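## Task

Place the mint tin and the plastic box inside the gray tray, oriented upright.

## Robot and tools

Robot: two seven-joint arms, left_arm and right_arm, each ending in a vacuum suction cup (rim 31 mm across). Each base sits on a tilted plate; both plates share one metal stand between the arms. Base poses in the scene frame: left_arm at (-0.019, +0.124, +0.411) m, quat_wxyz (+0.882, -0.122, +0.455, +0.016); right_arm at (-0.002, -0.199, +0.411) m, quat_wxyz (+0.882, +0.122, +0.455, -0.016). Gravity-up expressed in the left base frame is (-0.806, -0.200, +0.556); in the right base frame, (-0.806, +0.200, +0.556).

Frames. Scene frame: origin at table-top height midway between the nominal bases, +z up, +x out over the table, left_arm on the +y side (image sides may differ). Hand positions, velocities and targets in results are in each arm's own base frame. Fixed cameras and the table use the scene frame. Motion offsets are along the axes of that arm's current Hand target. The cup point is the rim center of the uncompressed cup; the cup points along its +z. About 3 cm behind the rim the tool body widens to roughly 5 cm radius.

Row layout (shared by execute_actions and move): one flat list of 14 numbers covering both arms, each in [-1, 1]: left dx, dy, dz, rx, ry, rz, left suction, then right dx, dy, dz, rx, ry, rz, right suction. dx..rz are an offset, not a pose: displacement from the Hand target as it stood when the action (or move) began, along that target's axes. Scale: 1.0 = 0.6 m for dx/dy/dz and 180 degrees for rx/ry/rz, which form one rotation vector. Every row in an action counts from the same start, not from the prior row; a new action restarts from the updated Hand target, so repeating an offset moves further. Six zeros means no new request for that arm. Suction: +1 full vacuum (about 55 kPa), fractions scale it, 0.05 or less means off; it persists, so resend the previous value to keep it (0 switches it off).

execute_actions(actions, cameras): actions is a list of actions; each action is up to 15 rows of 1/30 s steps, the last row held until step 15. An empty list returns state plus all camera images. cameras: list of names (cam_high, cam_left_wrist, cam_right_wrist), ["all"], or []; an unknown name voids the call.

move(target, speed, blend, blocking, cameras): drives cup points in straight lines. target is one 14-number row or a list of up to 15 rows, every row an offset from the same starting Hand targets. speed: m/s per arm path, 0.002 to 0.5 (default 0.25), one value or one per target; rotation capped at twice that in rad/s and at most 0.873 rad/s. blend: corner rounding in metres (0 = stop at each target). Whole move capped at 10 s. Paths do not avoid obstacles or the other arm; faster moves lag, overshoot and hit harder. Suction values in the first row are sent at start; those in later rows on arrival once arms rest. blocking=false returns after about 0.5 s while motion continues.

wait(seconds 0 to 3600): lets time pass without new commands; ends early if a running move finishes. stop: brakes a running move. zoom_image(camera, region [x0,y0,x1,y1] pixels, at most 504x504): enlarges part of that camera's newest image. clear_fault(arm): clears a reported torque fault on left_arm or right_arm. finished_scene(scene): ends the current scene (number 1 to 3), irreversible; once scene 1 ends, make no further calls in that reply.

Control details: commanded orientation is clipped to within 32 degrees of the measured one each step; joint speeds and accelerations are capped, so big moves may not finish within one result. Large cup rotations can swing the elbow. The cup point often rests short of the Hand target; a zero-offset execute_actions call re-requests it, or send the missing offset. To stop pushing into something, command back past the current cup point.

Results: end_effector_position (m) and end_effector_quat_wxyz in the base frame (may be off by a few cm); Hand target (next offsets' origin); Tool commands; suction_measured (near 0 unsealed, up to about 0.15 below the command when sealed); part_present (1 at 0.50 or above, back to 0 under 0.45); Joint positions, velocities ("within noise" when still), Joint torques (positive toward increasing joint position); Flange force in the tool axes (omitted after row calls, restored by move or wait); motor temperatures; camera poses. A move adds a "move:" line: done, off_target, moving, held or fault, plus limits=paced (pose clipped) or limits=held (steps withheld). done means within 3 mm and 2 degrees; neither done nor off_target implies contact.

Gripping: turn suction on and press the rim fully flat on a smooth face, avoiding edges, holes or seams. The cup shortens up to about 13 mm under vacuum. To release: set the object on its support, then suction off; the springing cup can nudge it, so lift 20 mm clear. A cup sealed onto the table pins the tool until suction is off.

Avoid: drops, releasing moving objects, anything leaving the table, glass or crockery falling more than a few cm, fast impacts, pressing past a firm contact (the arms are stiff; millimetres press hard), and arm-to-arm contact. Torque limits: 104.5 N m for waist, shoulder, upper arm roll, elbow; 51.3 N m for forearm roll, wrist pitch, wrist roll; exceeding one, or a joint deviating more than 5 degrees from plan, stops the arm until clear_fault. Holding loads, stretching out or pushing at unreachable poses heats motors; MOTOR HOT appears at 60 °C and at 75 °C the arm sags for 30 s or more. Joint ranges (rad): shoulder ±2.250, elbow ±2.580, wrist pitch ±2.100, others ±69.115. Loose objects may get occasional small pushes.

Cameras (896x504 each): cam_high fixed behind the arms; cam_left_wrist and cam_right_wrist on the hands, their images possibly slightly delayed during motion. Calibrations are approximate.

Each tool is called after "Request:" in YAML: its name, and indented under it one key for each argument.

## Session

Request:
execute_actions:
  actions: []

Request:
zoom_image:
  camera: "cam_high"
  region: [260, 100, 620, 340]

Scene clock: 0.00 s.
left_arm: end_effector_position=(+0.1245, +0.2669, +0.0594) suction_measured=0.01 part_present=0 end_effector_quat_wxyz=(+0.200, +0.719, -0.242, +0.620) | right_arm: end_effector_position=(+0.5255, +0.1102, +0.2622) suction_measured=0.00 part_present=0 end_effector_quat_wxyz=(+0.351, +0.042, +0.926, -0.130)
Joint positions: left_arm=[-1.756 1.263 -0.125 1.754 -2.423 -1.593 -0.019] | right_arm=[-1.234 0.588 1.016 1.94 0.185 0.31 2.442]
Joint velocities: within noise
Joint torques (N m): no reading
Motor temperatures (°C): left_arm=[32 21 24 24 31 36 36] | right_arm=[24 19 27 25 29 31 37]
Flange force (N): no reading
Hand target: left_arm +0.1245, +0.2669, +0.0594; +0.200, +0.719, -0.242, +0.620 | right_arm +0.5255, +0.1102, +0.2622; +0.351, +0.042, +0.926, -0.130
Tool commands: left_gripper/suction=+0.0 right_gripper/suction=+0.0
camera_calibration:
cam_left_wrist: T_world_to_cam=[[0.13087, -0.11701, 0.98447, -0.03994], [-0.61401, -0.7892, -0.01218, 0.34126], [0.77837, -0.60288, -0.17513, 0.188]] pos_world=[0.06843, 0.37799, 0.0764]
cam_right_wrist: T_world_to_cam=[[-0.75874, -0.03905, -0.65023, 0.57036], [0.13753, 0.9661, -0.2185, -0.06728], [0.63671, -0.25521, -0.72764, 0.00034]] pos_world=[0.44178, 0.08736, 0.35641]

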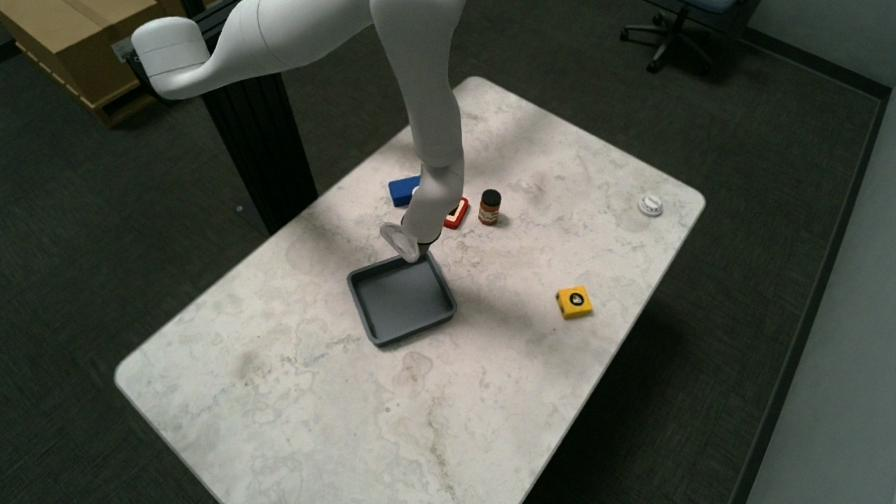

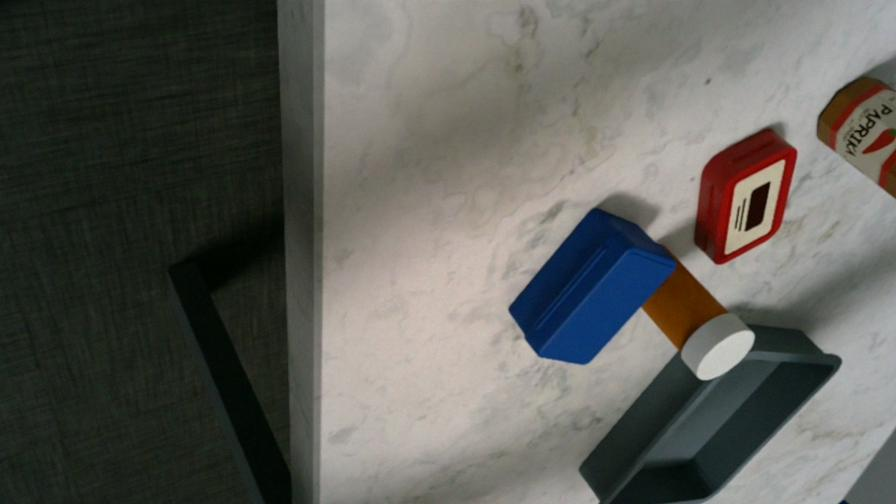

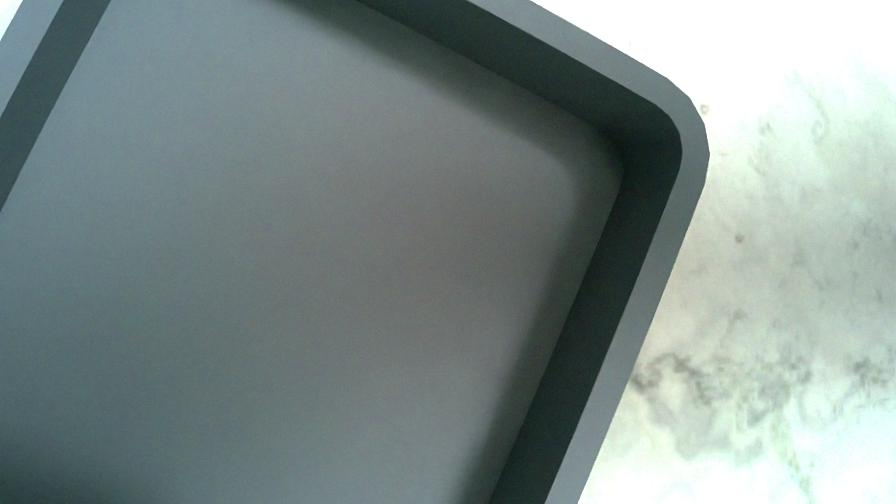

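Scaled by 1.400 from the camera's image (finer frame: 1280x720).

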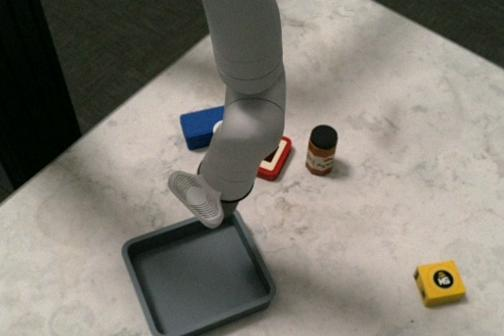

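Request:
zoom_image:
  camera: "cam_left_wrist"
  region: [480, 110, 840, 400]

Request:
zoom_image:
  camera: "cam_high"
  region: [370, 160, 520, 260]

Scaled by 1.400 from the camera's image (finer frame: 1280x720).

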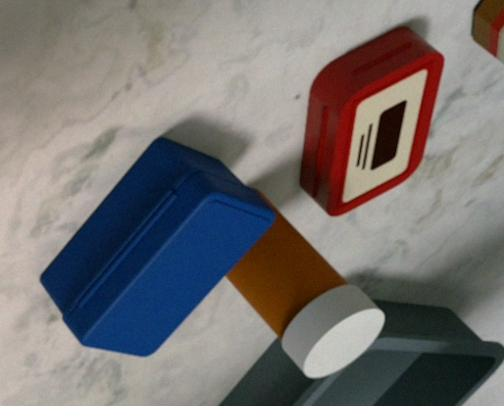

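Scaled by 3.360 from the camera's image (finer frame: 1280x720).

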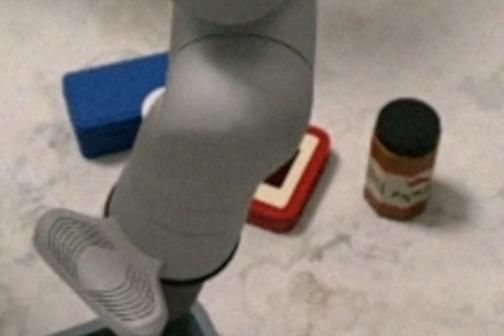

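Request:
move:
  target: [0, 0, 0, 0, 0, 0, 0, 0.2582, 0.4178, -0.127, -0.0196, -0.0752, 0, 0]
  speed: 0.3
  cameras: ["all"]

Scene clock: 37.73 s.
left_arm: end_effector_position=(+0.1245, +0.2669, +0.0594) suction_measured=0.01 part_present=0 end_effector_quat_wxyz=(+0.200, +0.719, -0.242, +0.620) | right_arm: end_effector_position=(+0.4032, +0.3701, +0.1617) suction_measured=0.00 part_present=0 end_effector_quat_wxyz=(+0.459, +0.016, +0.882, -0.105)
Joint positions: left_arm=[-1.756 1.263 -0.125 1.754 -2.423 -1.593 -0.019] | right_arm=[-1.859 1.164 1.147 1.832 -0.05 0.393 1.926]
Joint torques (N m): left_arm=[-14.01 -8.34 -5.62 -1.38 -0.92 -0.9 0.07] | right_arm=[-13.28 -6.13 -0.21 -3.7 0.12 0.04 0.2]
Flange force (N): left_arm=[4.3 3.4 4.6] | right_arm=[1.1 -4.8 -2.9]
Hand target: left_arm +0.1245, +0.2669, +0.0594; +0.200, +0.719, -0.242, +0.620 | right_arm +0.4032, +0.3701, +0.1617; +0.459, +0.016, +0.882, -0.105
Off the commanded pose: left_arm 0.000 m, 0 deg | right_arm 0.000 m, 0 deg.
move: done
cam_left_wrist: T_world_to_cam=[[0.13087, -0.11701, 0.98447, -0.03994], [-0.61401, -0.7892, -0.01218, 0.34126], [0.77837, -0.60288, -0.17513, 0.188]] pos_world=[0.06843, 0.37799, 0.0764]
cam_right_wrist: T_world_to_cam=[[-0.587, -0.09575, -0.80391, 0.3989], [0.09525, 0.97792, -0.18603, -0.31616], [0.80397, -0.18577, -0.56491, -0.04804]] pos_world=[0.30289, 0.33845, 0.23472]

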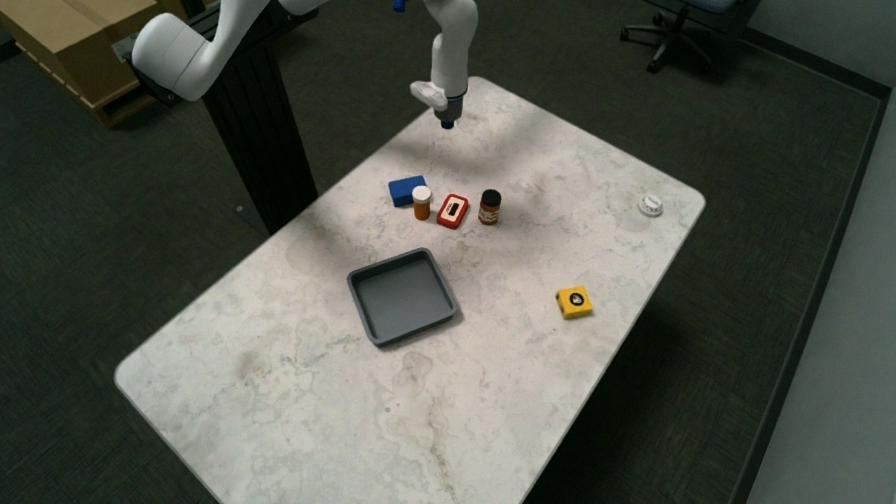

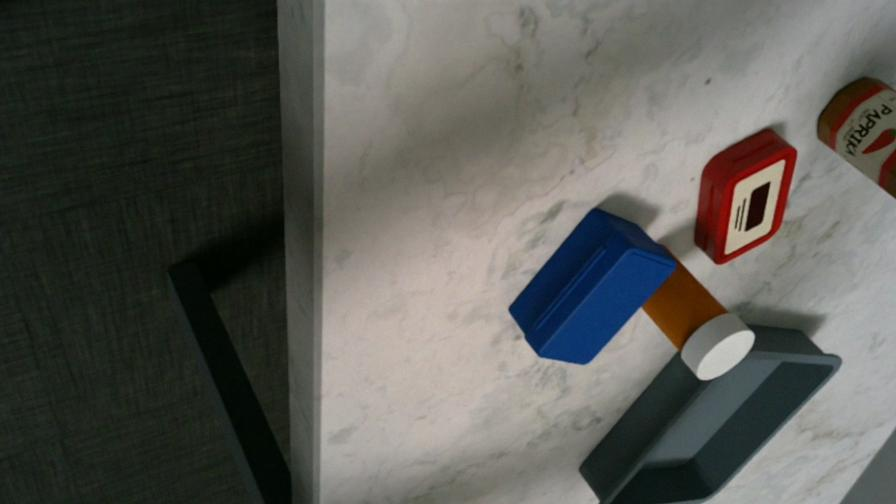

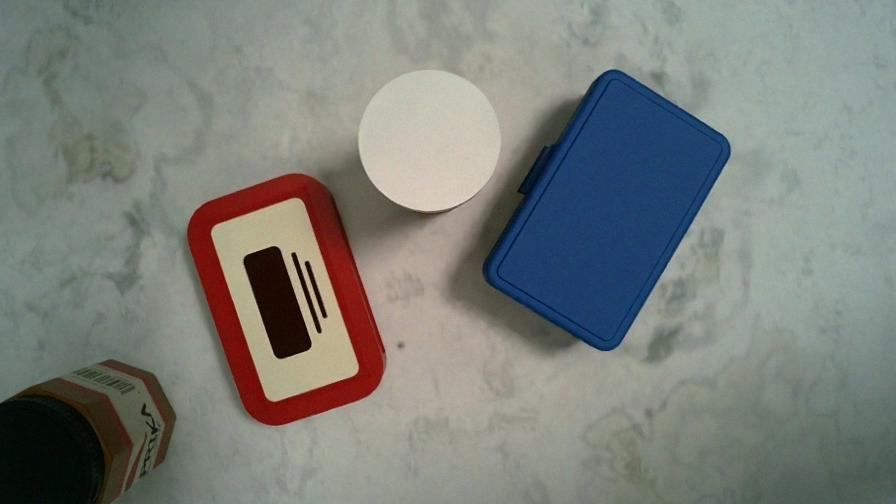

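Request:
move:
  target:
    - [0, 0, 0, 0, 0, 0, 0, -0.1008, -0.0487, 0.2, 0, 0, 0, 1]
    - [0, 0, 0, 0, 0, 0, 0, -0.1008, -0.0487, 0.34, 0, 0, 0, 1]
  speed: [0.25, 0.15]
  blend: [0.02, 0]
  cameras: ["cam_high", "cam_right_wrist"]

Scene clock: 49.47 s.
left_arm: end_effector_position=(+0.1245, +0.2669, +0.0594) suction_measured=0.01 part_present=0 end_effector_quat_wxyz=(+0.200, +0.719, -0.242, +0.620) | right_arm: end_effector_position=(+0.5990, +0.3048, +0.1024) suction_measured=0.00 part_present=0 end_effector_quat_wxyz=(+0.459, +0.016, +0.882, -0.105)
Joint positions: left_arm=[-1.756 1.263 -0.125 1.754 -2.423 -1.593 -0.019] | right_arm=[-1.342 1.27 1.008 1.611 -0.021 0.138 2.044]
Joint torques (N m): left_arm=[-13.94 -8.33 -5.63 -1.35 -0.96 -0.91 0.08] | right_arm=[-13.81 -8.86 -0.31 -1.8 0.14 0.04 0.23]
Flange force (N): left_arm=[4.3 3.4 4.5] | right_arm=[1.8 -3.0 -4.5]
Hand target: left_arm +0.1245, +0.2669, +0.0594; +0.200, +0.719, -0.242, +0.620 | right_arm +0.5990, +0.3048, +0.1023; +0.459, +0.016, +0.882, -0.105
Off the commanded pose: left_arm 0.000 m, 0 deg | right_arm 0.000 m, 0 deg.
move: done
cam_right_wrist: T_world_to_cam=[[-0.587, -0.09575, -0.80391, 0.45991], [0.09525, 0.97792, -0.18603, -0.28198], [0.80397, -0.18577, -0.56491, -0.25109]] pos_world=[0.49869, 0.27315, 0.17542]

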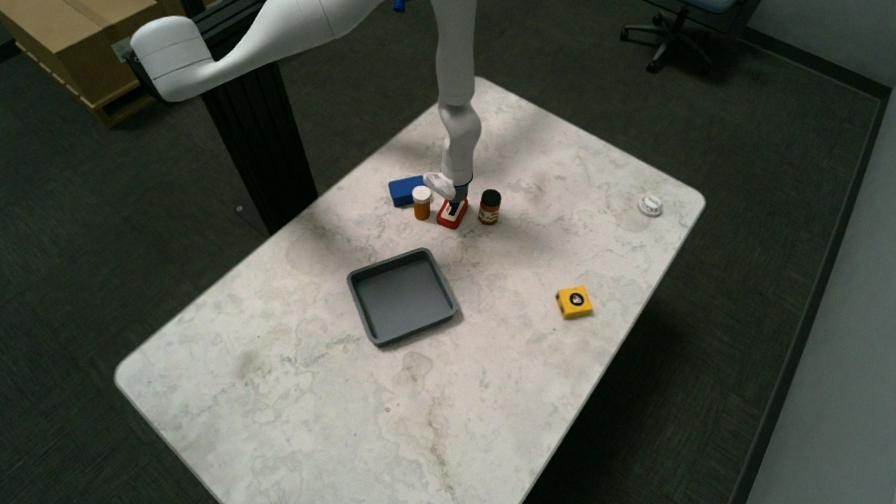

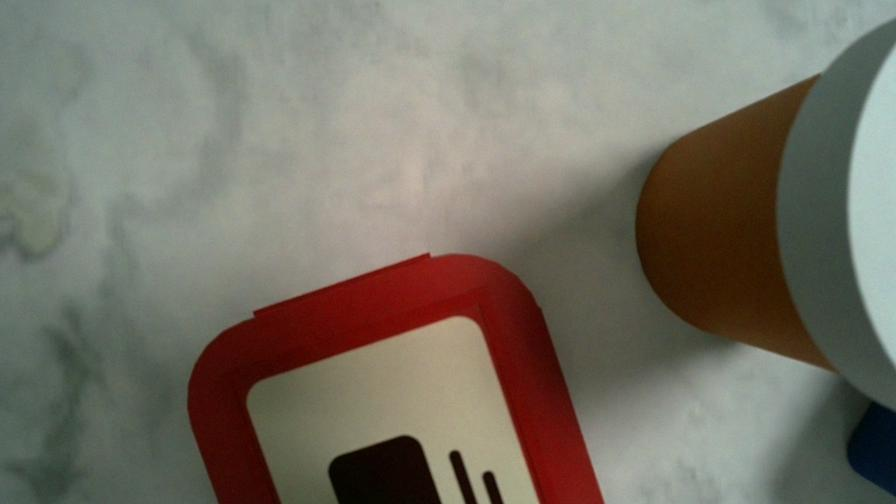

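Request:
move:
  target: [0, 0, 0, 0, 0, 0, 0, 0, 0, 0.02, 0, 0, 0, 1]
  speed: 0.05

Request:
move:
  target: [0, 0, 0, 0, 0, 0, 0, 0, 0, 0.01, 0, 0, 0, 1]
  speed: 0.03

Scene clock: 52.03 s.
left_arm: end_effector_position=(+0.1245, +0.2669, +0.0594) suction_measured=0.01 part_present=0 end_effector_quat_wxyz=(+0.200, +0.719, -0.242, +0.620) | right_arm: end_effector_position=(+0.6087, +0.3024, +0.0957) suction_measured=0.00 part_present=0 end_effector_quat_wxyz=(+0.459, +0.016, +0.882, -0.105)
Joint positions: left_arm=[-1.756 1.263 -0.125 1.754 -2.423 -1.593 -0.019] | right_arm=[-1.317 1.285 1 1.588 -0.022 0.132 2.045]
Joint torques (N m): left_arm=[-13.98 -8.31 -5.65 -1.38 -0.91 -0.88 0.11] | right_arm=[-14.01 -9 -0.3 -1.8 0.07 -0.02 0.25]
Flange force (N): left_arm=[4.4 3.5 4.6] | right_arm=[1.5 -3.0 -4.3]
Hand target: left_arm +0.1245, +0.2669, +0.0594; +0.200, +0.719, -0.242, +0.620 | right_arm +0.6087, +0.3024, +0.0957; +0.459, +0.016, +0.882, -0.105
Off the commanded pose: left_arm 0.000 m, 0 deg | right_arm 0.000 m, 0 deg.
move: done

Scene clock: 52.53 s.
left_arm: end_effector_position=(+0.1245, +0.2669, +0.0594) suction_measured=0.01 part_present=0 end_effector_quat_wxyz=(+0.200, +0.719, -0.242, +0.620) | right_arm: end_effector_position=(+0.6135, +0.3012, +0.0923) suction_measured=0.00 part_present=0 end_effector_quat_wxyz=(+0.459, +0.016, +0.882, -0.105)
Joint positions: left_arm=[-1.756 1.263 -0.125 1.754 -2.423 -1.593 -0.019] | right_arm=[-1.304 1.293 0.997 1.576 -0.022 0.13 2.045]
Joint torques (N m): left_arm=[-13.97 -8.34 -5.6 -1.36 -0.9 -0.92 0.11] | right_arm=[-13.98 -9.16 -0.27 -1.8 0.11 0.02 0.25]
Flange force (N): left_arm=[4.3 3.6 4.6] | right_arm=[1.9 -3.0 -4.3]
Hand target: left_arm +0.1245, +0.2669, +0.0594; +0.200, +0.719, -0.242, +0.620 | right_arm +0.6135, +0.3012, +0.0923; +0.459, +0.016, +0.882, -0.105
Off the commanded pose: left_arm 0.000 m, 0 deg | right_arm 0.000 m, 0 deg.
move: done

Request:
move:
  target: [0, 0, 0, 0, 0, 0, 0, 0, 0, 0.0083, 0, 0, 0, 1]
  speed: 0.03

Request:
move:
  target: [0, 0, 0, 0, 0, 0, 0, 0, 0, 0.0067, 0, 0, 0, 1]
  speed: 0.03

Scene clock: 53.60 s.
left_arm: end_effector_position=(+0.1245, +0.2669, +0.0594) suction_measured=0.01 part_present=0 end_effector_quat_wxyz=(+0.200, +0.719, -0.242, +0.620) | right_arm: end_effector_position=(+0.6175, +0.3002, +0.0896) suction_measured=0.00 part_present=0 end_effector_quat_wxyz=(+0.459, +0.016, +0.882, -0.105)
Joint positions: left_arm=[-1.756 1.263 -0.125 1.754 -2.423 -1.593 -0.019] | right_arm=[-1.294 1.3 0.994 1.565 -0.022 0.128 2.045]
Joint torques (N m): left_arm=[-14 -8.33 -5.63 -1.35 -0.92 -0.88 0.09] | right_arm=[-14.01 -9.11 -0.31 -1.85 0.1 -0.01 0.21]
Flange force (N): left_arm=[4.3 3.4 4.5] | right_arm=[1.7 -3.3 -4.6]
Hand target: left_arm +0.1245, +0.2669, +0.0594; +0.200, +0.719, -0.242, +0.620 | right_arm +0.6175, +0.3002, +0.0896; +0.459, +0.016, +0.882, -0.105
Off the commanded pose: left_arm 0.000 m, 0 deg | right_arm 0.000 m, 0 deg.
move: done

Scene clock: 54.10 s.
left_arm: end_effector_position=(+0.1245, +0.2669, +0.0594) suction_measured=0.01 part_present=0 end_effector_quat_wxyz=(+0.200, +0.719, -0.242, +0.620) | right_arm: end_effector_position=(+0.6208, +0.2994, +0.0873) suction_measured=0.45 part_present=0 end_effector_quat_wxyz=(+0.459, +0.016, +0.882, -0.105)
Joint positions: left_arm=[-1.756 1.263 -0.125 1.754 -2.423 -1.593 -0.019] | right_arm=[-1.286 1.305 0.992 1.557 -0.022 0.127 2.045]
Joint torques (N m): left_arm=[-13.94 -8.33 -5.58 -1.36 -0.96 -0.88 0.1] | right_arm=[-14.2 -9.4 -0.3 -1.85 0.08 0.01 0.24]
Flange force (N): left_arm=[4.3 3.5 4.5] | right_arm=[1.9 -3.2 -3.9]
Hand target: left_arm +0.1245, +0.2669, +0.0594; +0.200, +0.719, -0.242, +0.620 | right_arm +0.6208, +0.2994, +0.0873; +0.459, +0.016, +0.882, -0.105
Off the commanded pose: left_arm 0.000 m, 0 deg | right_arm 0.000 m, 0 deg.
move: done

Request:
move:
  target:
    - [0, 0, 0, 0, 0, 0, 0, 0, 0, -0.218, 0, 0, 0, 1]
    - [0, 0, 0, 0, 0, 0, 0, -0.2066, -0.4824, -0.175, 0, 0, 0.25, 1]
  speed: [0.2, 0.3]
  blend: [0.02, 0]
  cameras: ["cam_high", "cam_right_wrist"]

Scene clock: 61.57 s.
left_arm: end_effector_position=(+0.1245, +0.2669, +0.0594) suction_measured=0.01 part_present=0 end_effector_quat_wxyz=(+0.200, +0.719, -0.242, +0.620) | right_arm: end_effector_position=(+0.5716, +0.0461, +0.2961) suction_measured=1.00 part_present=1 end_effector_quat_wxyz=(+0.464, +0.352, +0.809, +0.078)
Joint positions: left_arm=[-1.756 1.263 -0.125 1.754 -2.423 -1.593 -0.019] | right_arm=[-1.076 0.556 1.041 2.054 -0.017 -0.111 1.999]
Joint torques (N m): left_arm=[-13.95 -8.31 -5.65 -1.35 -0.92 -0.88 0.09] | right_arm=[-6.11 -7.21 -0.42 -0.04 0.06 0.04 0.19]
Flange force (N): left_arm=[4.3 3.4 4.5] | right_arm=[2.2 -1.2 -7.1]
Hand target: left_arm +0.1245, +0.2669, +0.0594; +0.200, +0.719, -0.242, +0.620 | right_arm +0.5716, +0.0461, +0.2961; +0.464, +0.352, +0.809, +0.078
Off the commanded pose: left_arm 0.000 m, 0 deg | right_arm 0.000 m, 0 deg.
move: done
cam_right_wrist: T_world_to_cam=[[-0.34026, 0.622, -0.70522, 0.37142], [0.47472, 0.76101, 0.44216, -0.38321], [0.81171, -0.18433, -0.55422, -0.1753]] pos_world=[0.45059, 0.02829, 0.33422]

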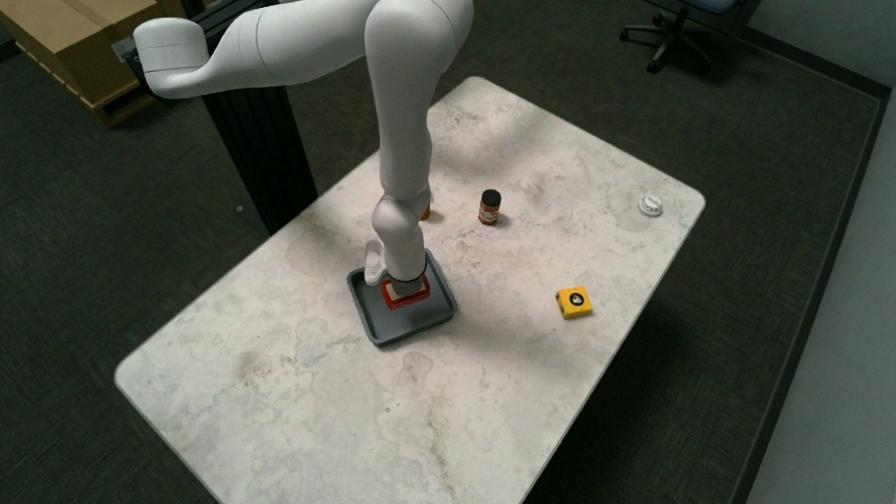

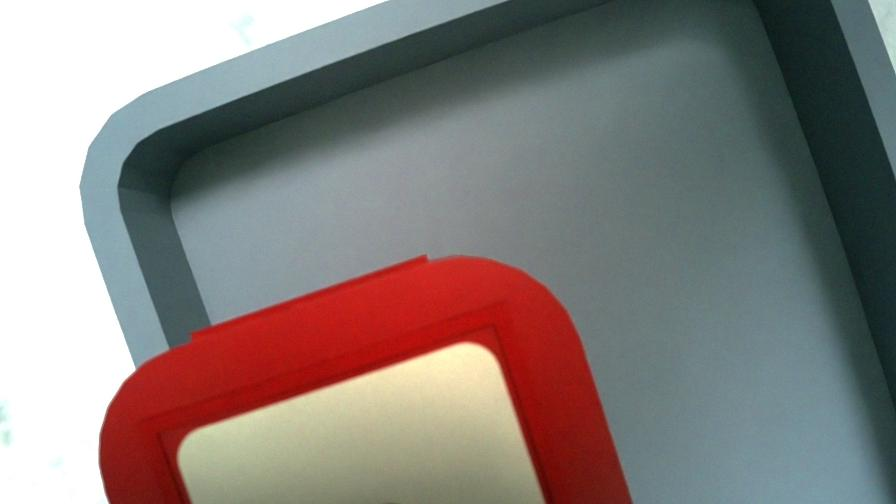

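Request:
move:
  target:
    - [0, 0, 0, 0, 0, 0, 0, 0, 0, 0.1417, 0, 0, 0, 1]
    - [0, 0, 0, 0, 0, 0, 0, 0, 0, 0.165, 0, 0, 0, 1]
  speed: [0.2, 0.05]
  blend: [0.01, 0]

Request:
move:
  target: [0, 0, 0, 0, 0, 0, 0, 0, 0, 0.005, 0, 0, 0, 1]
  speed: 0.03

Scene clock: 70.13 s.
left_arm: end_effector_position=(+0.1245, +0.2669, +0.0594) suction_measured=0.01 part_present=0 end_effector_quat_wxyz=(+0.200, +0.719, -0.242, +0.620) | right_arm: end_effector_position=(+0.6514, +0.0262, +0.2410) suction_measured=0.96 part_present=1 end_effector_quat_wxyz=(+0.464, +0.352, +0.809, +0.078)
Joint positions: left_arm=[-1.756 1.263 -0.125 1.754 -2.423 -1.593 -0.019] | right_arm=[-0.752 0.725 0.784 1.874 0.031 -0.186 1.94]
Joint torques (N m): left_arm=[-13.97 -8.32 -5.66 -1.4 -0.91 -0.91 0.08] | right_arm=[-6.23 -10.72 -0.05 0.51 0.11 0.01 0.25]
Flange force (N): left_arm=[4.4 3.5 4.7] | right_arm=[2.5 -0.9 -5.4]
Hand target: left_arm +0.1245, +0.2669, +0.0594; +0.200, +0.719, -0.242, +0.620 | right_arm +0.6514, +0.0262, +0.2410; +0.464, +0.352, +0.809, +0.078
Off the commanded pose: left_arm 0.000 m, 0 deg | right_arm 0.000 m, 0 deg.
move: done; blend cut to 0.007 m at target 1

Scene clock: 70.63 s.
left_arm: end_effector_position=(+0.1245, +0.2669, +0.0594) suction_measured=0.01 part_present=0 end_effector_quat_wxyz=(+0.200, +0.719, -0.242, +0.620) | right_arm: end_effector_position=(+0.6538, +0.0256, +0.2394) suction_measured=0.96 part_present=1 end_effector_quat_wxyz=(+0.464, +0.352, +0.809, +0.078)
Joint positions: left_arm=[-1.756 1.263 -0.125 1.754 -2.423 -1.593 -0.019] | right_arm=[-0.744 0.73 0.778 1.868 0.032 -0.187 1.938]
Joint torques (N m): left_arm=[-13.98 -8.36 -5.64 -1.34 -0.91 -0.89 0.12] | right_arm=[-6.31 -10.91 -0.29 0.5 0.07 0.07 0.21]
Flange force (N): left_arm=[4.2 3.5 4.5] | right_arm=[2.8 -1.0 -5.4]
Hand target: left_arm +0.1245, +0.2669, +0.0594; +0.200, +0.719, -0.242, +0.620 | right_arm +0.6538, +0.0256, +0.2394; +0.464, +0.352, +0.809, +0.078
Off the commanded pose: left_arm 0.000 m, 0 deg | right_arm 0.000 m, 0 deg.
move: done

Request:
move:
  target: [0, 0, 0, 0, 0, 0, 0, 0, 0, 0.0045, 0, 0, 0, 1]
  speed: 0.03

Scene clock: 72.03 s.
left_arm: end_effector_position=(+0.1245, +0.2669, +0.0594) suction_measured=0.01 part_present=0 end_effector_quat_wxyz=(+0.200, +0.719, -0.242, +0.620) | right_arm: end_effector_position=(+0.6560, +0.0251, +0.2379) suction_measured=0.98 part_present=1 end_effector_quat_wxyz=(+0.464, +0.352, +0.809, +0.078)
Joint positions: left_arm=[-1.756 1.263 -0.125 1.754 -2.423 -1.593 -0.019] | right_arm=[-0.737 0.735 0.774 1.862 0.033 -0.188 1.937]
Joint torques (N m): left_arm=[-13.97 -8.36 -5.68 -1.39 -0.93 -0.9 0.13] | right_arm=[-6.36 -10.94 -0.21 0.47 0.06 0.05 0.2]
Flange force (N): left_arm=[4.3 3.5 4.7] | right_arm=[2.5 -1.2 -5.3]
Hand target: left_arm +0.1245, +0.2669, +0.0594; +0.200, +0.719, -0.242, +0.620 | right_arm +0.6560, +0.0251, +0.2379; +0.464, +0.352, +0.809, +0.078
Off the commanded pose: left_arm 0.000 m, 0 deg | right_arm 0.000 m, 0 deg.
move: done

Request:
move:
  target: [0, 0, 0, 0, 0, 0, 0, 0, 0, 0.003, 0, 0, 0, 1]
  speed: 0.03

Scene clock: 72.93 s.
left_arm: end_effector_position=(+0.1245, +0.2669, +0.0594) suction_measured=0.01 part_present=0 end_effector_quat_wxyz=(+0.200, +0.719, -0.242, +0.620) | right_arm: end_effector_position=(+0.6574, +0.0247, +0.2368) suction_measured=0.96 part_present=1 end_effector_quat_wxyz=(+0.464, +0.352, +0.809, +0.078)
Joint positions: left_arm=[-1.756 1.263 -0.125 1.754 -2.423 -1.593 -0.019] | right_arm=[-0.733 0.738 0.77 1.858 0.033 -0.188 1.937]
Joint torques (N m): left_arm=[-13.98 -8.27 -5.69 -1.37 -0.93 -0.87 0.07] | right_arm=[-6.35 -10.93 -0.23 0.48 0.11 0.03 0.23]
Flange force (N): left_arm=[4.5 3.3 4.5] | right_arm=[2.6 -1.1 -5.4]
Hand target: left_arm +0.1245, +0.2669, +0.0594; +0.200, +0.719, -0.242, +0.620 | right_arm +0.6574, +0.0247, +0.2368; +0.464, +0.352, +0.809, +0.078
Off the commanded pose: left_arm 0.000 m, 0 deg | right_arm 0.000 m, 0 deg.
move: done

Request:
move:
  target: [0, 0, 0, 0, 0, 0, 0, 0, 0, 0.003, 0, 0, 0, 1]
  speed: 0.03

Scene clock: 73.80 s.
left_arm: end_effector_position=(+0.1245, +0.2669, +0.0594) suction_measured=0.01 part_present=0 end_effector_quat_wxyz=(+0.200, +0.719, -0.242, +0.620) | right_arm: end_effector_position=(+0.6589, +0.0244, +0.2359) suction_measured=0.96 part_present=1 end_effector_quat_wxyz=(+0.464, +0.352, +0.809, +0.078)
Joint positions: left_arm=[-1.756 1.263 -0.125 1.754 -2.423 -1.593 -0.019] | right_arm=[-0.729 0.742 0.767 1.854 0.034 -0.189 1.936]
Joint torques (N m): left_arm=[-13.96 -8.35 -5.61 -1.37 -0.93 -0.9 0.08] | right_arm=[-6.37 -10.95 -0.24 0.5 0.09 0.01 0.22]
Flange force (N): left_arm=[4.3 3.5 4.6] | right_arm=[2.5 -1.0 -5.4]
Hand target: left_arm +0.1245, +0.2669, +0.0594; +0.200, +0.719, -0.242, +0.620 | right_arm +0.6589, +0.0244, +0.2358; +0.464, +0.352, +0.809, +0.078
Off the commanded pose: left_arm 0.000 m, 0 deg | right_arm 0.000 m, 0 deg.
move: done

Request:
move:
  target: [0, 0, 0, 0, 0, 0, 0, 0, 0, 0.003, 0, 0, 0, 1]
  speed: 0.03

Scene clock: 75.30 s.
left_arm: end_effector_position=(+0.1245, +0.2669, +0.0594) suction_measured=0.01 part_present=0 end_effector_quat_wxyz=(+0.200, +0.719, -0.242, +0.620) | right_arm: end_effector_position=(+0.6604, +0.0240, +0.2348) suction_measured=1.00 part_present=1 end_effector_quat_wxyz=(+0.464, +0.352, +0.809, +0.078)
Joint positions: left_arm=[-1.756 1.263 -0.125 1.754 -2.423 -1.593 -0.019] | right_arm=[-0.724 0.745 0.764 1.85 0.034 -0.189 1.935]
Joint torques (N m): left_arm=[-13.97 -8.38 -5.58 -1.36 -0.91 -0.91 0.08] | right_arm=[-6.33 -10.99 -0.22 0.55 0.06 0.07 0.22]
Flange force (N): left_arm=[4.2 3.5 4.5] | right_arm=[2.5 -1.0 -5.3]
Hand target: left_arm +0.1245, +0.2669, +0.0594; +0.200, +0.719, -0.242, +0.620 | right_arm +0.6604, +0.0240, +0.2348; +0.464, +0.352, +0.809, +0.078
Off the commanded pose: left_arm 0.000 m, 0 deg | right_arm 0.000 m, 0 deg.
move: done

Request:
move:
  target: [0, 0, 0, 0, 0, 0, 0, 0, 0, 0.0035, 0, 0, 0, 1]
  speed: 0.03

Scene clock: 76.60 s.
left_arm: end_effector_position=(+0.1245, +0.2669, +0.0594) suction_measured=0.01 part_present=0 end_effector_quat_wxyz=(+0.200, +0.719, -0.242, +0.620) | right_arm: end_effector_position=(+0.6620, +0.0236, +0.2337) suction_measured=0.96 part_present=1 end_effector_quat_wxyz=(+0.464, +0.352, +0.809, +0.078)
Joint positions: left_arm=[-1.756 1.263 -0.125 1.754 -2.423 -1.593 -0.019] | right_arm=[-0.719 0.749 0.761 1.845 0.035 -0.19 1.935]
Joint torques (N m): left_arm=[-13.95 -8.37 -5.58 -1.35 -0.91 -0.88 0.08] | right_arm=[-6.32 -11.06 -0.28 0.56 0.1 0.04 0.23]
Flange force (N): left_arm=[4.2 3.5 4.4] | right_arm=[2.7 -0.9 -5.4]
Hand target: left_arm +0.1245, +0.2669, +0.0594; +0.200, +0.719, -0.242, +0.620 | right_arm +0.6620, +0.0236, +0.2337; +0.464, +0.352, +0.809, +0.078
Off the commanded pose: left_arm 0.000 m, 0 deg | right_arm 0.000 m, 0 deg.
move: done

Request:
move:
  target: [0, 0, 0, 0, 0, 0, 0, 0, 0, 0.0025, 0, 0, 0, 1]
  speed: 0.03

Scene clock: 78.07 s.
left_arm: end_effector_position=(+0.1245, +0.2669, +0.0594) suction_measured=0.01 part_present=0 end_effector_quat_wxyz=(+0.200, +0.719, -0.242, +0.620) | right_arm: end_effector_position=(+0.6632, +0.0233, +0.2329) suction_measured=0.99 part_present=1 end_effector_quat_wxyz=(+0.464, +0.352, +0.809, +0.078)
Joint positions: left_arm=[-1.756 1.263 -0.125 1.754 -2.423 -1.593 -0.019] | right_arm=[-0.716 0.752 0.758 1.842 0.035 -0.19 1.934]
Joint torques (N m): left_arm=[-13.99 -8.3 -5.63 -1.38 -0.94 -0.89 0.09] | right_arm=[-0.27 -0.05 -1.24 -7.72 0.07 -2.07 0.19]
Flange force (N): left_arm=[4.4 3.4 4.6] | right_arm=[6.6 -9.4 -60.6]
Hand target: left_arm +0.1245, +0.2669, +0.0594; +0.200, +0.719, -0.242, +0.620 | right_arm +0.6633, +0.0233, +0.2328; +0.464, +0.352, +0.809, +0.078
Off the commanded pose: left_arm 0.000 m, 0 deg | right_arm 0.000 m, 0 deg.
move: done

Request:
execute_actions:
  actions:
    - [[0,0,0,0,0,0,0,0,0,-0.002,0,0,0,1],[0,0,0,0,0,0,0,0,0,-0.002,0,0,0,1],[0,0,0,0,0,0,0,0,0,-0.002,0,0,0,1],[0,0,0,0,0,0,0,0,0,-0.002,0,0,0,0]]
    - [[0,0,0,0,0,0,0,0,0,0,0,0,0,0]]

Scene clock: 80.73 s.
left_arm: end_effector_position=(+0.1245, +0.2669, +0.0594) suction_measured=0.01 part_present=0 end_effector_quat_wxyz=(+0.200, +0.719, -0.242, +0.620) | right_arm: end_effector_position=(+0.6623, +0.0235, +0.2335) suction_measured=0.00 part_present=0 end_effector_quat_wxyz=(+0.464, +0.352, +0.809, +0.078)
Joint positions: left_arm=[-1.756 1.263 -0.125 1.754 -2.423 -1.593 -0.019] | right_arm=[-0.719 0.75 0.76 1.844 0.035 -0.19 1.934]
Joint torques (N m): left_arm=[-13.96 -8.31 -5.64 -1.35 -0.88 -0.9 0.07] | right_arm=[-4.91 -8.54 -0.48 -0.34 0.12 -0.09 0.22]
Hand target: left_arm +0.1245, +0.2669, +0.0594; +0.200, +0.719, -0.242, +0.620 | right_arm +0.6623, +0.0235, +0.2335; +0.464, +0.352, +0.809, +0.078
Off the commanded pose: left_arm 0.000 m, 0 deg | right_arm 0.000 m, 0 deg.

Request:
move:
  target:
    - [0, 0, 0, 0, 0, 0, 0, 0, 0, -0.04, 0, 0, 0, 0]
    - [0, 0, 0, 0, 0, 0, 0, 0, 0, -0.1975, 0, 0, 0, 0]
    - [0, 0, 0, 0, 0, 0, 0, 0.5867, -0.0228, -0.1975, 0, 0, 0, 0]
    - [0, 0, 0, 0, 0, 0, 0, 0.5867, -0.0228, -0.085, 0, 0, 0, 0]
  speed: [0.05, 0.2, 0.3, 0.15]
  blend: [0.01, 0.03, 0.02, 0]
  cameras: ["cam_high", "cam_right_wrist"]

Scene clock: 87.70 s.
left_arm: end_effector_position=(+0.1245, +0.2669, +0.0594) suction_measured=0.01 part_present=0 end_effector_quat_wxyz=(+0.200, +0.719, -0.242, +0.620) | right_arm: end_effector_position=(+0.5016, +0.2498, +0.0107) suction_measured=0.00 part_present=0 end_effector_quat_wxyz=(+0.464, +0.352, +0.809, +0.078)
Joint positions: left_arm=[-1.756 1.263 -0.125 1.754 -2.423 -1.593 -0.019] | right_arm=[-1.471 1.4 0.887 1.943 -0.616 -0.191 1.639]
Joint torques (N m): left_arm=[-13.98 -8.33 -5.58 -1.36 -0.93 -0.9 0.08] | right_arm=[-12.71 -7.91 -1.13 0.1 0.11 0.03 0.23]
Flange force (N): left_arm=[4.3 3.4 4.5] | right_arm=[-1.2 -0.9 -4.6]
Hand target: left_arm +0.1245, +0.2669, +0.0594; +0.200, +0.719, -0.242, +0.620 | right_arm +0.5016, +0.2498, +0.0107; +0.464, +0.352, +0.809, +0.078
Off the commanded pose: left_arm 0.000 m, 0 deg | right_arm 0.000 m, 0 deg.
move: done
cam_right_wrist: T_world_to_cam=[[-0.34026, 0.622, -0.70522, 0.01963], [0.47472, 0.76101, 0.44216, -0.37881], [0.81171, -0.18433, -0.55422, -0.23911]] pos_world=[0.38059, 0.23199, 0.04882]

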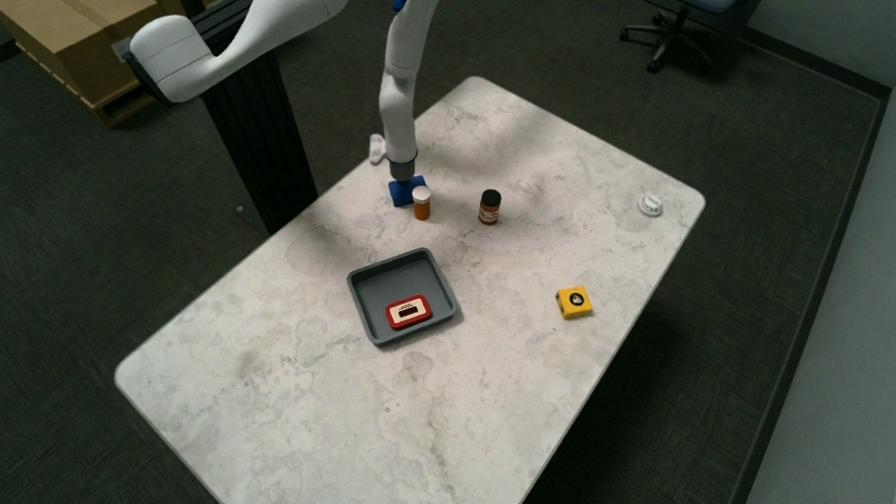

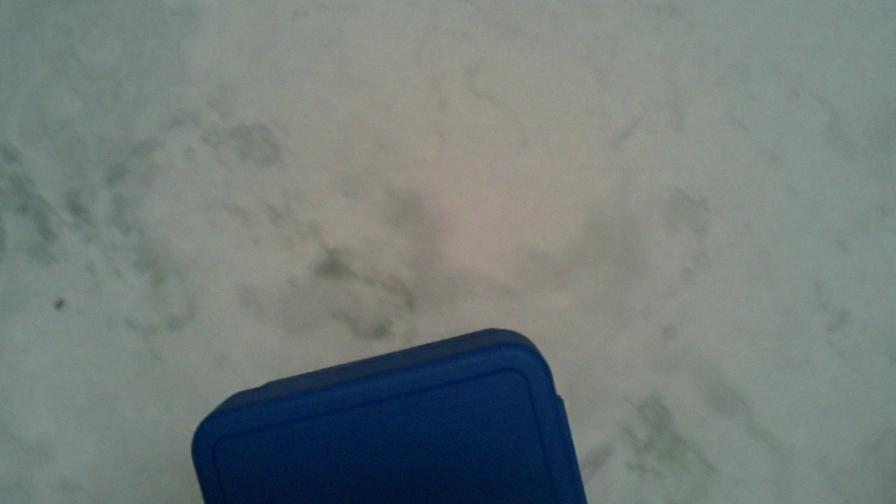

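Request:
move:
  target: [0, 0, 0, 0, 0, 0, 0, -0.0033, 0, 0.036, 0, 0, 0, 1]
  speed: 0.06

Request:
move:
  target: [0, 0, 0, 0, 0, 0, 0, 0, 0, 0.0083, 0, 0, 0, 1]
  speed: 0.03

Scene clock: 90.53 s.
left_arm: end_effector_position=(+0.1245, +0.2669, +0.0594) suction_measured=0.01 part_present=0 end_effector_quat_wxyz=(+0.200, +0.719, -0.242, +0.620) | right_arm: end_effector_position=(+0.5196, +0.2442, +0.0000) suction_measured=0.28 part_present=0 end_effector_quat_wxyz=(+0.464, +0.352, +0.809, +0.078)
Joint positions: left_arm=[-1.756 1.263 -0.125 1.754 -2.423 -1.593 -0.019] | right_arm=[-1.419 1.421 0.874 1.904 -0.603 -0.209 1.642]
Joint torques (N m): left_arm=[-13.94 -8.31 -5.64 -1.35 -0.94 -0.9 0.09] | right_arm=[-13.19 -8.09 -1.19 0.25 0.1 0.04 0.21]
Flange force (N): left_arm=[4.3 3.4 4.5] | right_arm=[-1.8 -1.0 -3.5]
Hand target: left_arm +0.1245, +0.2669, +0.0594; +0.200, +0.719, -0.242, +0.620 | right_arm +0.5196, +0.2442, +0.0000; +0.464, +0.352, +0.809, +0.078
Off the commanded pose: left_arm 0.000 m, 0 deg | right_arm 0.000 m, 0 deg.
move: done

Scene clock: 91.03 s.
left_arm: end_effector_position=(+0.1245, +0.2669, +0.0594) suction_measured=0.01 part_present=0 end_effector_quat_wxyz=(+0.200, +0.719, -0.242, +0.620) | right_arm: end_effector_position=(+0.5236, +0.2432, -0.0027) suction_measured=0.90 part_present=1 end_effector_quat_wxyz=(+0.464, +0.352, +0.809, +0.078)
Joint positions: left_arm=[-1.756 1.263 -0.125 1.754 -2.423 -1.593 -0.019] | right_arm=[-1.408 1.426 0.872 1.894 -0.602 -0.211 1.642]
Joint torques (N m): left_arm=[-14 -8.3 -5.6 -1.35 -0.91 -0.9 0.09] | right_arm=[-12.98 -8.23 -1.31 0.35 0.11 0.04 0.22]
Flange force (N): left_arm=[4.4 3.4 4.5] | right_arm=[-0.9 -0.5 -3.7]
Hand target: left_arm +0.1245, +0.2669, +0.0594; +0.200, +0.719, -0.242, +0.620 | right_arm +0.5237, +0.2432, -0.0027; +0.464, +0.352, +0.809, +0.078
Off the commanded pose: left_arm 0.000 m, 0 deg | right_arm 0.000 m, 0 deg.
move: done

Request:
move:
  target:
    - [0, 0, 0, 0, 0, 0, 0, 0, 0, -0.19, 0, 0, 0, 1]
    - [0, 0, 0, 0, 0, 0, 0, -0.465, -0.0537, -0.19, 0, 0, 0, 1]
    - [0, 0, 0, 0, 0, 0, 0, -0.465, -0.0537, -0.03, 0, 0, 0, 1]
    - [0, 0, 0, 0, 0, 0, 0, -0.465, -0.0537, -0.0043, 0, 0, 0, 1]
  speed: [0.2, 0.3, 0.2, 0.05]
  blend: [0.02, 0.02, 0.01, 0]
  cameras: ["cam_high"]

Scene clock: 96.50 s.
left_arm: end_effector_position=(+0.1245, +0.2669, +0.0594) suction_measured=0.01 part_present=0 end_effector_quat_wxyz=(+0.200, +0.719, -0.242, +0.620) | right_arm: end_effector_position=(+0.5949, +0.0406, +0.1783) suction_measured=0.98 part_present=1 end_effector_quat_wxyz=(+0.464, +0.352, +0.809, +0.078)
Joint positions: left_arm=[-1.756 1.263 -0.125 1.754 -2.423 -1.593 -0.019] | right_arm=[-0.874 0.843 0.84 2.09 -0.024 -0.421 1.844]
Joint torques (N m): left_arm=[-13.96 -8.34 -5.67 -1.37 -0.94 -0.91 0.07] | right_arm=[-7.15 -8.95 -0.36 2.22 0.06 0.05 0.22]
Flange force (N): left_arm=[4.3 3.4 4.6] | right_arm=[0.9 -0.2 -4.7]
Hand target: left_arm +0.1245, +0.2669, +0.0594; +0.200, +0.719, -0.242, +0.620 | right_arm +0.5949, +0.0406, +0.1783; +0.464, +0.352, +0.809, +0.078
Off the commanded pose: left_arm 0.000 m, 0 deg | right_arm 0.000 m, 0 deg.
move: done; blend cut to 0.0077 m at target 3

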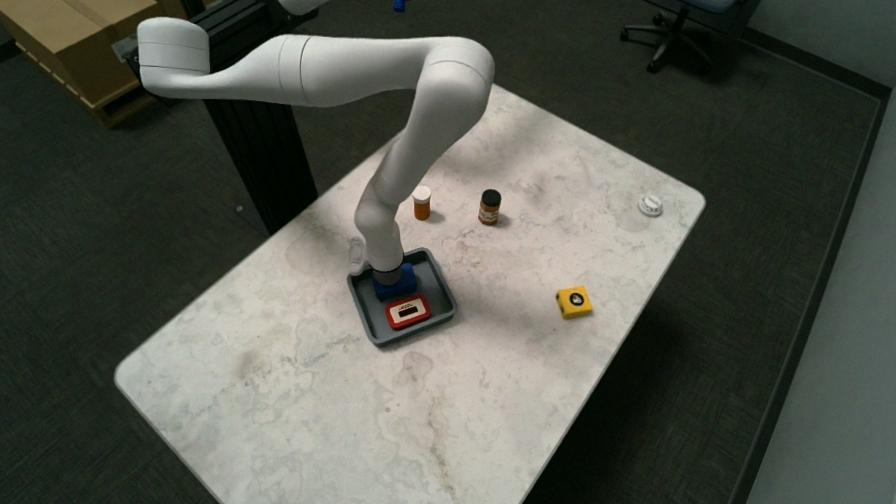

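Request:
move:
  target: [0, 0, 0, 0, 0, 0, 0, 0, 0, 0.0045, 0, 0, 0, 1]
  speed: 0.03

Scene clock: 97.53 s.
left_arm: end_effector_position=(+0.1245, +0.2669, +0.0594) suction_measured=0.01 part_present=0 end_effector_quat_wxyz=(+0.200, +0.719, -0.242, +0.620) | right_arm: end_effector_position=(+0.5971, +0.0401, +0.1768) suction_measured=0.96 part_present=1 end_effector_quat_wxyz=(+0.464, +0.352, +0.809, +0.078)
Joint positions: left_arm=[-1.756 1.263 -0.125 1.754 -2.423 -1.593 -0.019] | right_arm=[-0.868 0.848 0.836 2.084 -0.023 -0.421 1.842]
Joint torques (N m): left_arm=[-13.99 -8.32 -5.65 -1.39 -0.94 -0.87 0.09] | right_arm=[-7.17 -8.95 -0.35 2.14 0.08 0.01 0.25]
Flange force (N): left_arm=[4.4 3.4 4.6] | right_arm=[0.9 -0.2 -4.9]
Hand target: left_arm +0.1245, +0.2669, +0.0594; +0.200, +0.719, -0.242, +0.620 | right_arm +0.5971, +0.0401, +0.1768; +0.464, +0.352, +0.809, +0.078
Off the commanded pose: left_arm 0.000 m, 0 deg | right_arm 0.000 m, 0 deg.
move: done

Request:
move:
  target: [0, 0, 0, 0, 0, 0, 0, 0, 0, 0.003, 0, 0, 0, 1]
  speed: 0.03

Scene clock: 98.43 s.
left_arm: end_effector_position=(+0.1245, +0.2669, +0.0594) suction_measured=0.01 part_present=0 end_effector_quat_wxyz=(+0.200, +0.719, -0.242, +0.620) | right_arm: end_effector_position=(+0.5986, +0.0397, +0.1758) suction_measured=0.98 part_present=1 end_effector_quat_wxyz=(+0.464, +0.352, +0.809, +0.078)
Joint positions: left_arm=[-1.756 1.263 -0.125 1.754 -2.423 -1.593 -0.019] | right_arm=[-0.864 0.851 0.833 2.08 -0.022 -0.422 1.842]
Joint torques (N m): left_arm=[-14 -8.3 -5.6 -1.32 -0.94 -0.87 0.08] | right_arm=[-7.18 -9.08 -0.38 2.17 0.08 0.04 0.25]
Flange force (N): left_arm=[4.3 3.3 4.4] | right_arm=[1.1 -0.3 -4.7]
Hand target: left_arm +0.1245, +0.2669, +0.0594; +0.200, +0.719, -0.242, +0.620 | right_arm +0.5986, +0.0397, +0.1758; +0.464, +0.352, +0.809, +0.078
Off the commanded pose: left_arm 0.000 m, 0 deg | right_arm 0.000 m, 0 deg.
move: done

Request:
move:
  target: [0, 0, 0, 0, 0, 0, 0, 0, 0, 0.0025, 0, 0, 0, 1]
  speed: 0.03

Scene clock: 99.30 s.
left_arm: end_effector_position=(+0.1245, +0.2669, +0.0594) suction_measured=0.01 part_present=0 end_effector_quat_wxyz=(+0.200, +0.719, -0.242, +0.620) | right_arm: end_effector_position=(+0.5998, +0.0394, +0.1749) suction_measured=0.98 part_present=1 end_effector_quat_wxyz=(+0.464, +0.352, +0.809, +0.078)
Joint positions: left_arm=[-1.756 1.263 -0.125 1.754 -2.423 -1.593 -0.019] | right_arm=[-0.86 0.854 0.831 2.077 -0.021 -0.422 1.841]
Joint torques (N m): left_arm=[-13.93 -8.33 -5.65 -1.38 -0.94 -0.92 0.06] | right_arm=[-7.22 -8.9 -0.37 1.99 0.14 0 0.21]
Flange force (N): left_arm=[4.3 3.5 4.6] | right_arm=[0.8 -0.5 -5.4]
Hand target: left_arm +0.1245, +0.2669, +0.0594; +0.200, +0.719, -0.242, +0.620 | right_arm +0.5998, +0.0394, +0.1749; +0.464, +0.352, +0.809, +0.078
Off the commanded pose: left_arm 0.000 m, 0 deg | right_arm 0.000 m, 0 deg.
move: done

Request:
move:
  target: [0, 0, 0, 0, 0, 0, 0, 0, 0, 0.0017, 0, 0, 0, 1]
  speed: 0.03

Scene clock: 100.23 s.
left_arm: end_effector_position=(+0.1245, +0.2669, +0.0594) suction_measured=0.01 part_present=0 end_effector_quat_wxyz=(+0.200, +0.719, -0.242, +0.620) | right_arm: end_effector_position=(+0.6006, +0.0392, +0.1744) suction_measured=0.98 part_present=1 end_effector_quat_wxyz=(+0.464, +0.352, +0.809, +0.078)
Joint positions: left_arm=[-1.756 1.263 -0.125 1.754 -2.423 -1.593 -0.019] | right_arm=[-0.858 0.856 0.83 2.074 -0.021 -0.422 1.84]
Joint torques (N m): left_arm=[-14.01 -8.3 -5.62 -1.36 -0.91 -0.91 0.08] | right_arm=[-1.48 -0.26 -2.15 -5.76 0.38 -0.54 0.22]
Flange force (N): left_arm=[4.4 3.4 4.6] | right_arm=[0.4 -3.9 -54.2]
Hand target: left_arm +0.1245, +0.2669, +0.0594; +0.200, +0.719, -0.242, +0.620 | right_arm +0.6006, +0.0392, +0.1744; +0.464, +0.352, +0.809, +0.078
Off the commanded pose: left_arm 0.000 m, 0 deg | right_arm 0.000 m, 0 deg.
move: done

Request:
execute_actions:
  actions:
    - [[0,0,0,0,0,0,0,0,0,-0.0015,0,0,0,1],[0,0,0,0,0,0,0,0,0,-0.0015,0,0,0,1],[0,0,0,0,0,0,0,0,0,-0.0015,0,0,0,1],[0,0,0,0,0,0,0,0,0,-0.0015,0,0,0,0]]
    - [[0,0,0,0,0,0,0,0,0,0,0,0,0,0]]

Request:
move:
  target:
    - [0, 0, 0, 0, 0, 0, 0, 0, 0, -0.04, 0, 0, 0, 0]
    - [0, 0, 0, 0, 0, 0, 0, 0, 0, -0.18, 0, 0, 0, 0]
  speed: [0.05, 0.25]
  blend: [0.01, 0]
  cameras: ["cam_high", "cam_right_wrist"]

Scene clock: 102.77 s.
left_arm: end_effector_position=(+0.1245, +0.2669, +0.0594) suction_measured=0.01 part_present=0 end_effector_quat_wxyz=(+0.200, +0.719, -0.242, +0.620) | right_arm: end_effector_position=(+0.5999, +0.0394, +0.1749) suction_measured=0.00 part_present=0 end_effector_quat_wxyz=(+0.464, +0.352, +0.809, +0.078)
Joint positions: left_arm=[-1.756 1.263 -0.125 1.754 -2.423 -1.593 -0.019] | right_arm=[-0.86 0.854 0.831 2.076 -0.021 -0.422 1.841]
Joint torques (N m): left_arm=[-14 -8.31 -5.62 -1.39 -0.9 -0.88 0.1] | right_arm=[-5.26 -5.46 -1.49 -0.82 0.29 -0.18 0.19]
Hand target: left_arm +0.1245, +0.2669, +0.0594; +0.200, +0.719, -0.242, +0.620 | right_arm +0.5999, +0.0394, +0.1749; +0.464, +0.352, +0.809, +0.078
Off the commanded pose: left_arm 0.000 m, 0 deg | right_arm 0.000 m, 0 deg.

Scene clock: 104.20 s.
left_arm: end_effector_position=(+0.1245, +0.2669, +0.0594) suction_measured=0.01 part_present=0 end_effector_quat_wxyz=(+0.200, +0.719, -0.242, +0.620) | right_arm: end_effector_position=(+0.5128, +0.0611, +0.2350) suction_measured=0.00 part_present=0 end_effector_quat_wxyz=(+0.464, +0.352, +0.809, +0.078)
Joint positions: left_arm=[-1.756 1.263 -0.125 1.754 -2.423 -1.593 -0.019] | right_arm=[-1.183 0.66 1.046 2.282 -0.107 -0.338 1.94]
Joint torques (N m): left_arm=[-13.94 -8.36 -5.61 -1.37 -0.9 -0.89 0.11] | right_arm=[-6.63 -5.85 -0.42 1.43 0.08 0 0.21]
Flange force (N): left_arm=[4.2 3.6 4.5] | right_arm=[0.6 -0.3 -7.1]
Hand target: left_arm +0.1245, +0.2669, +0.0594; +0.200, +0.719, -0.242, +0.620 | right_arm +0.5128, +0.0611, +0.2350; +0.464, +0.352, +0.809, +0.078
Off the commanded pose: left_arm 0.000 m, 0 deg | right_arm 0.000 m, 0 deg.
move: done
cam_right_wrist: T_world_to_cam=[[-0.34023, 0.62205, -0.70519, 0.29897], [0.47474, 0.76097, 0.44221, -0.33972], [0.81171, -0.18433, -0.55422, -0.15867]] pos_world=[0.39179, 0.04329, 0.27312]

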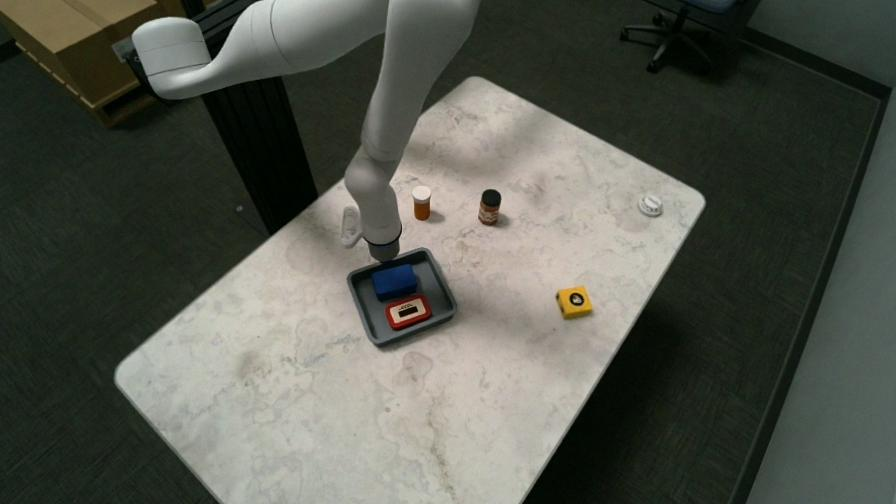

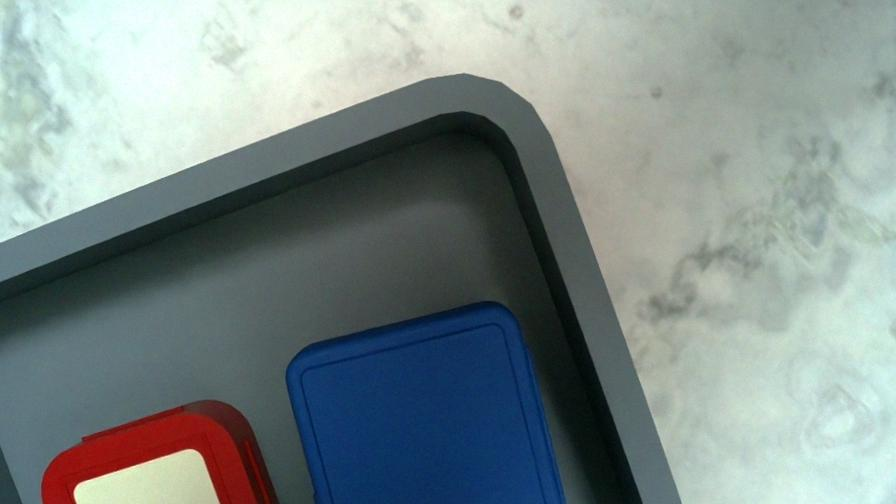

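Request:
finished_scene:
  scene: 2

The scene is finished: the task was done.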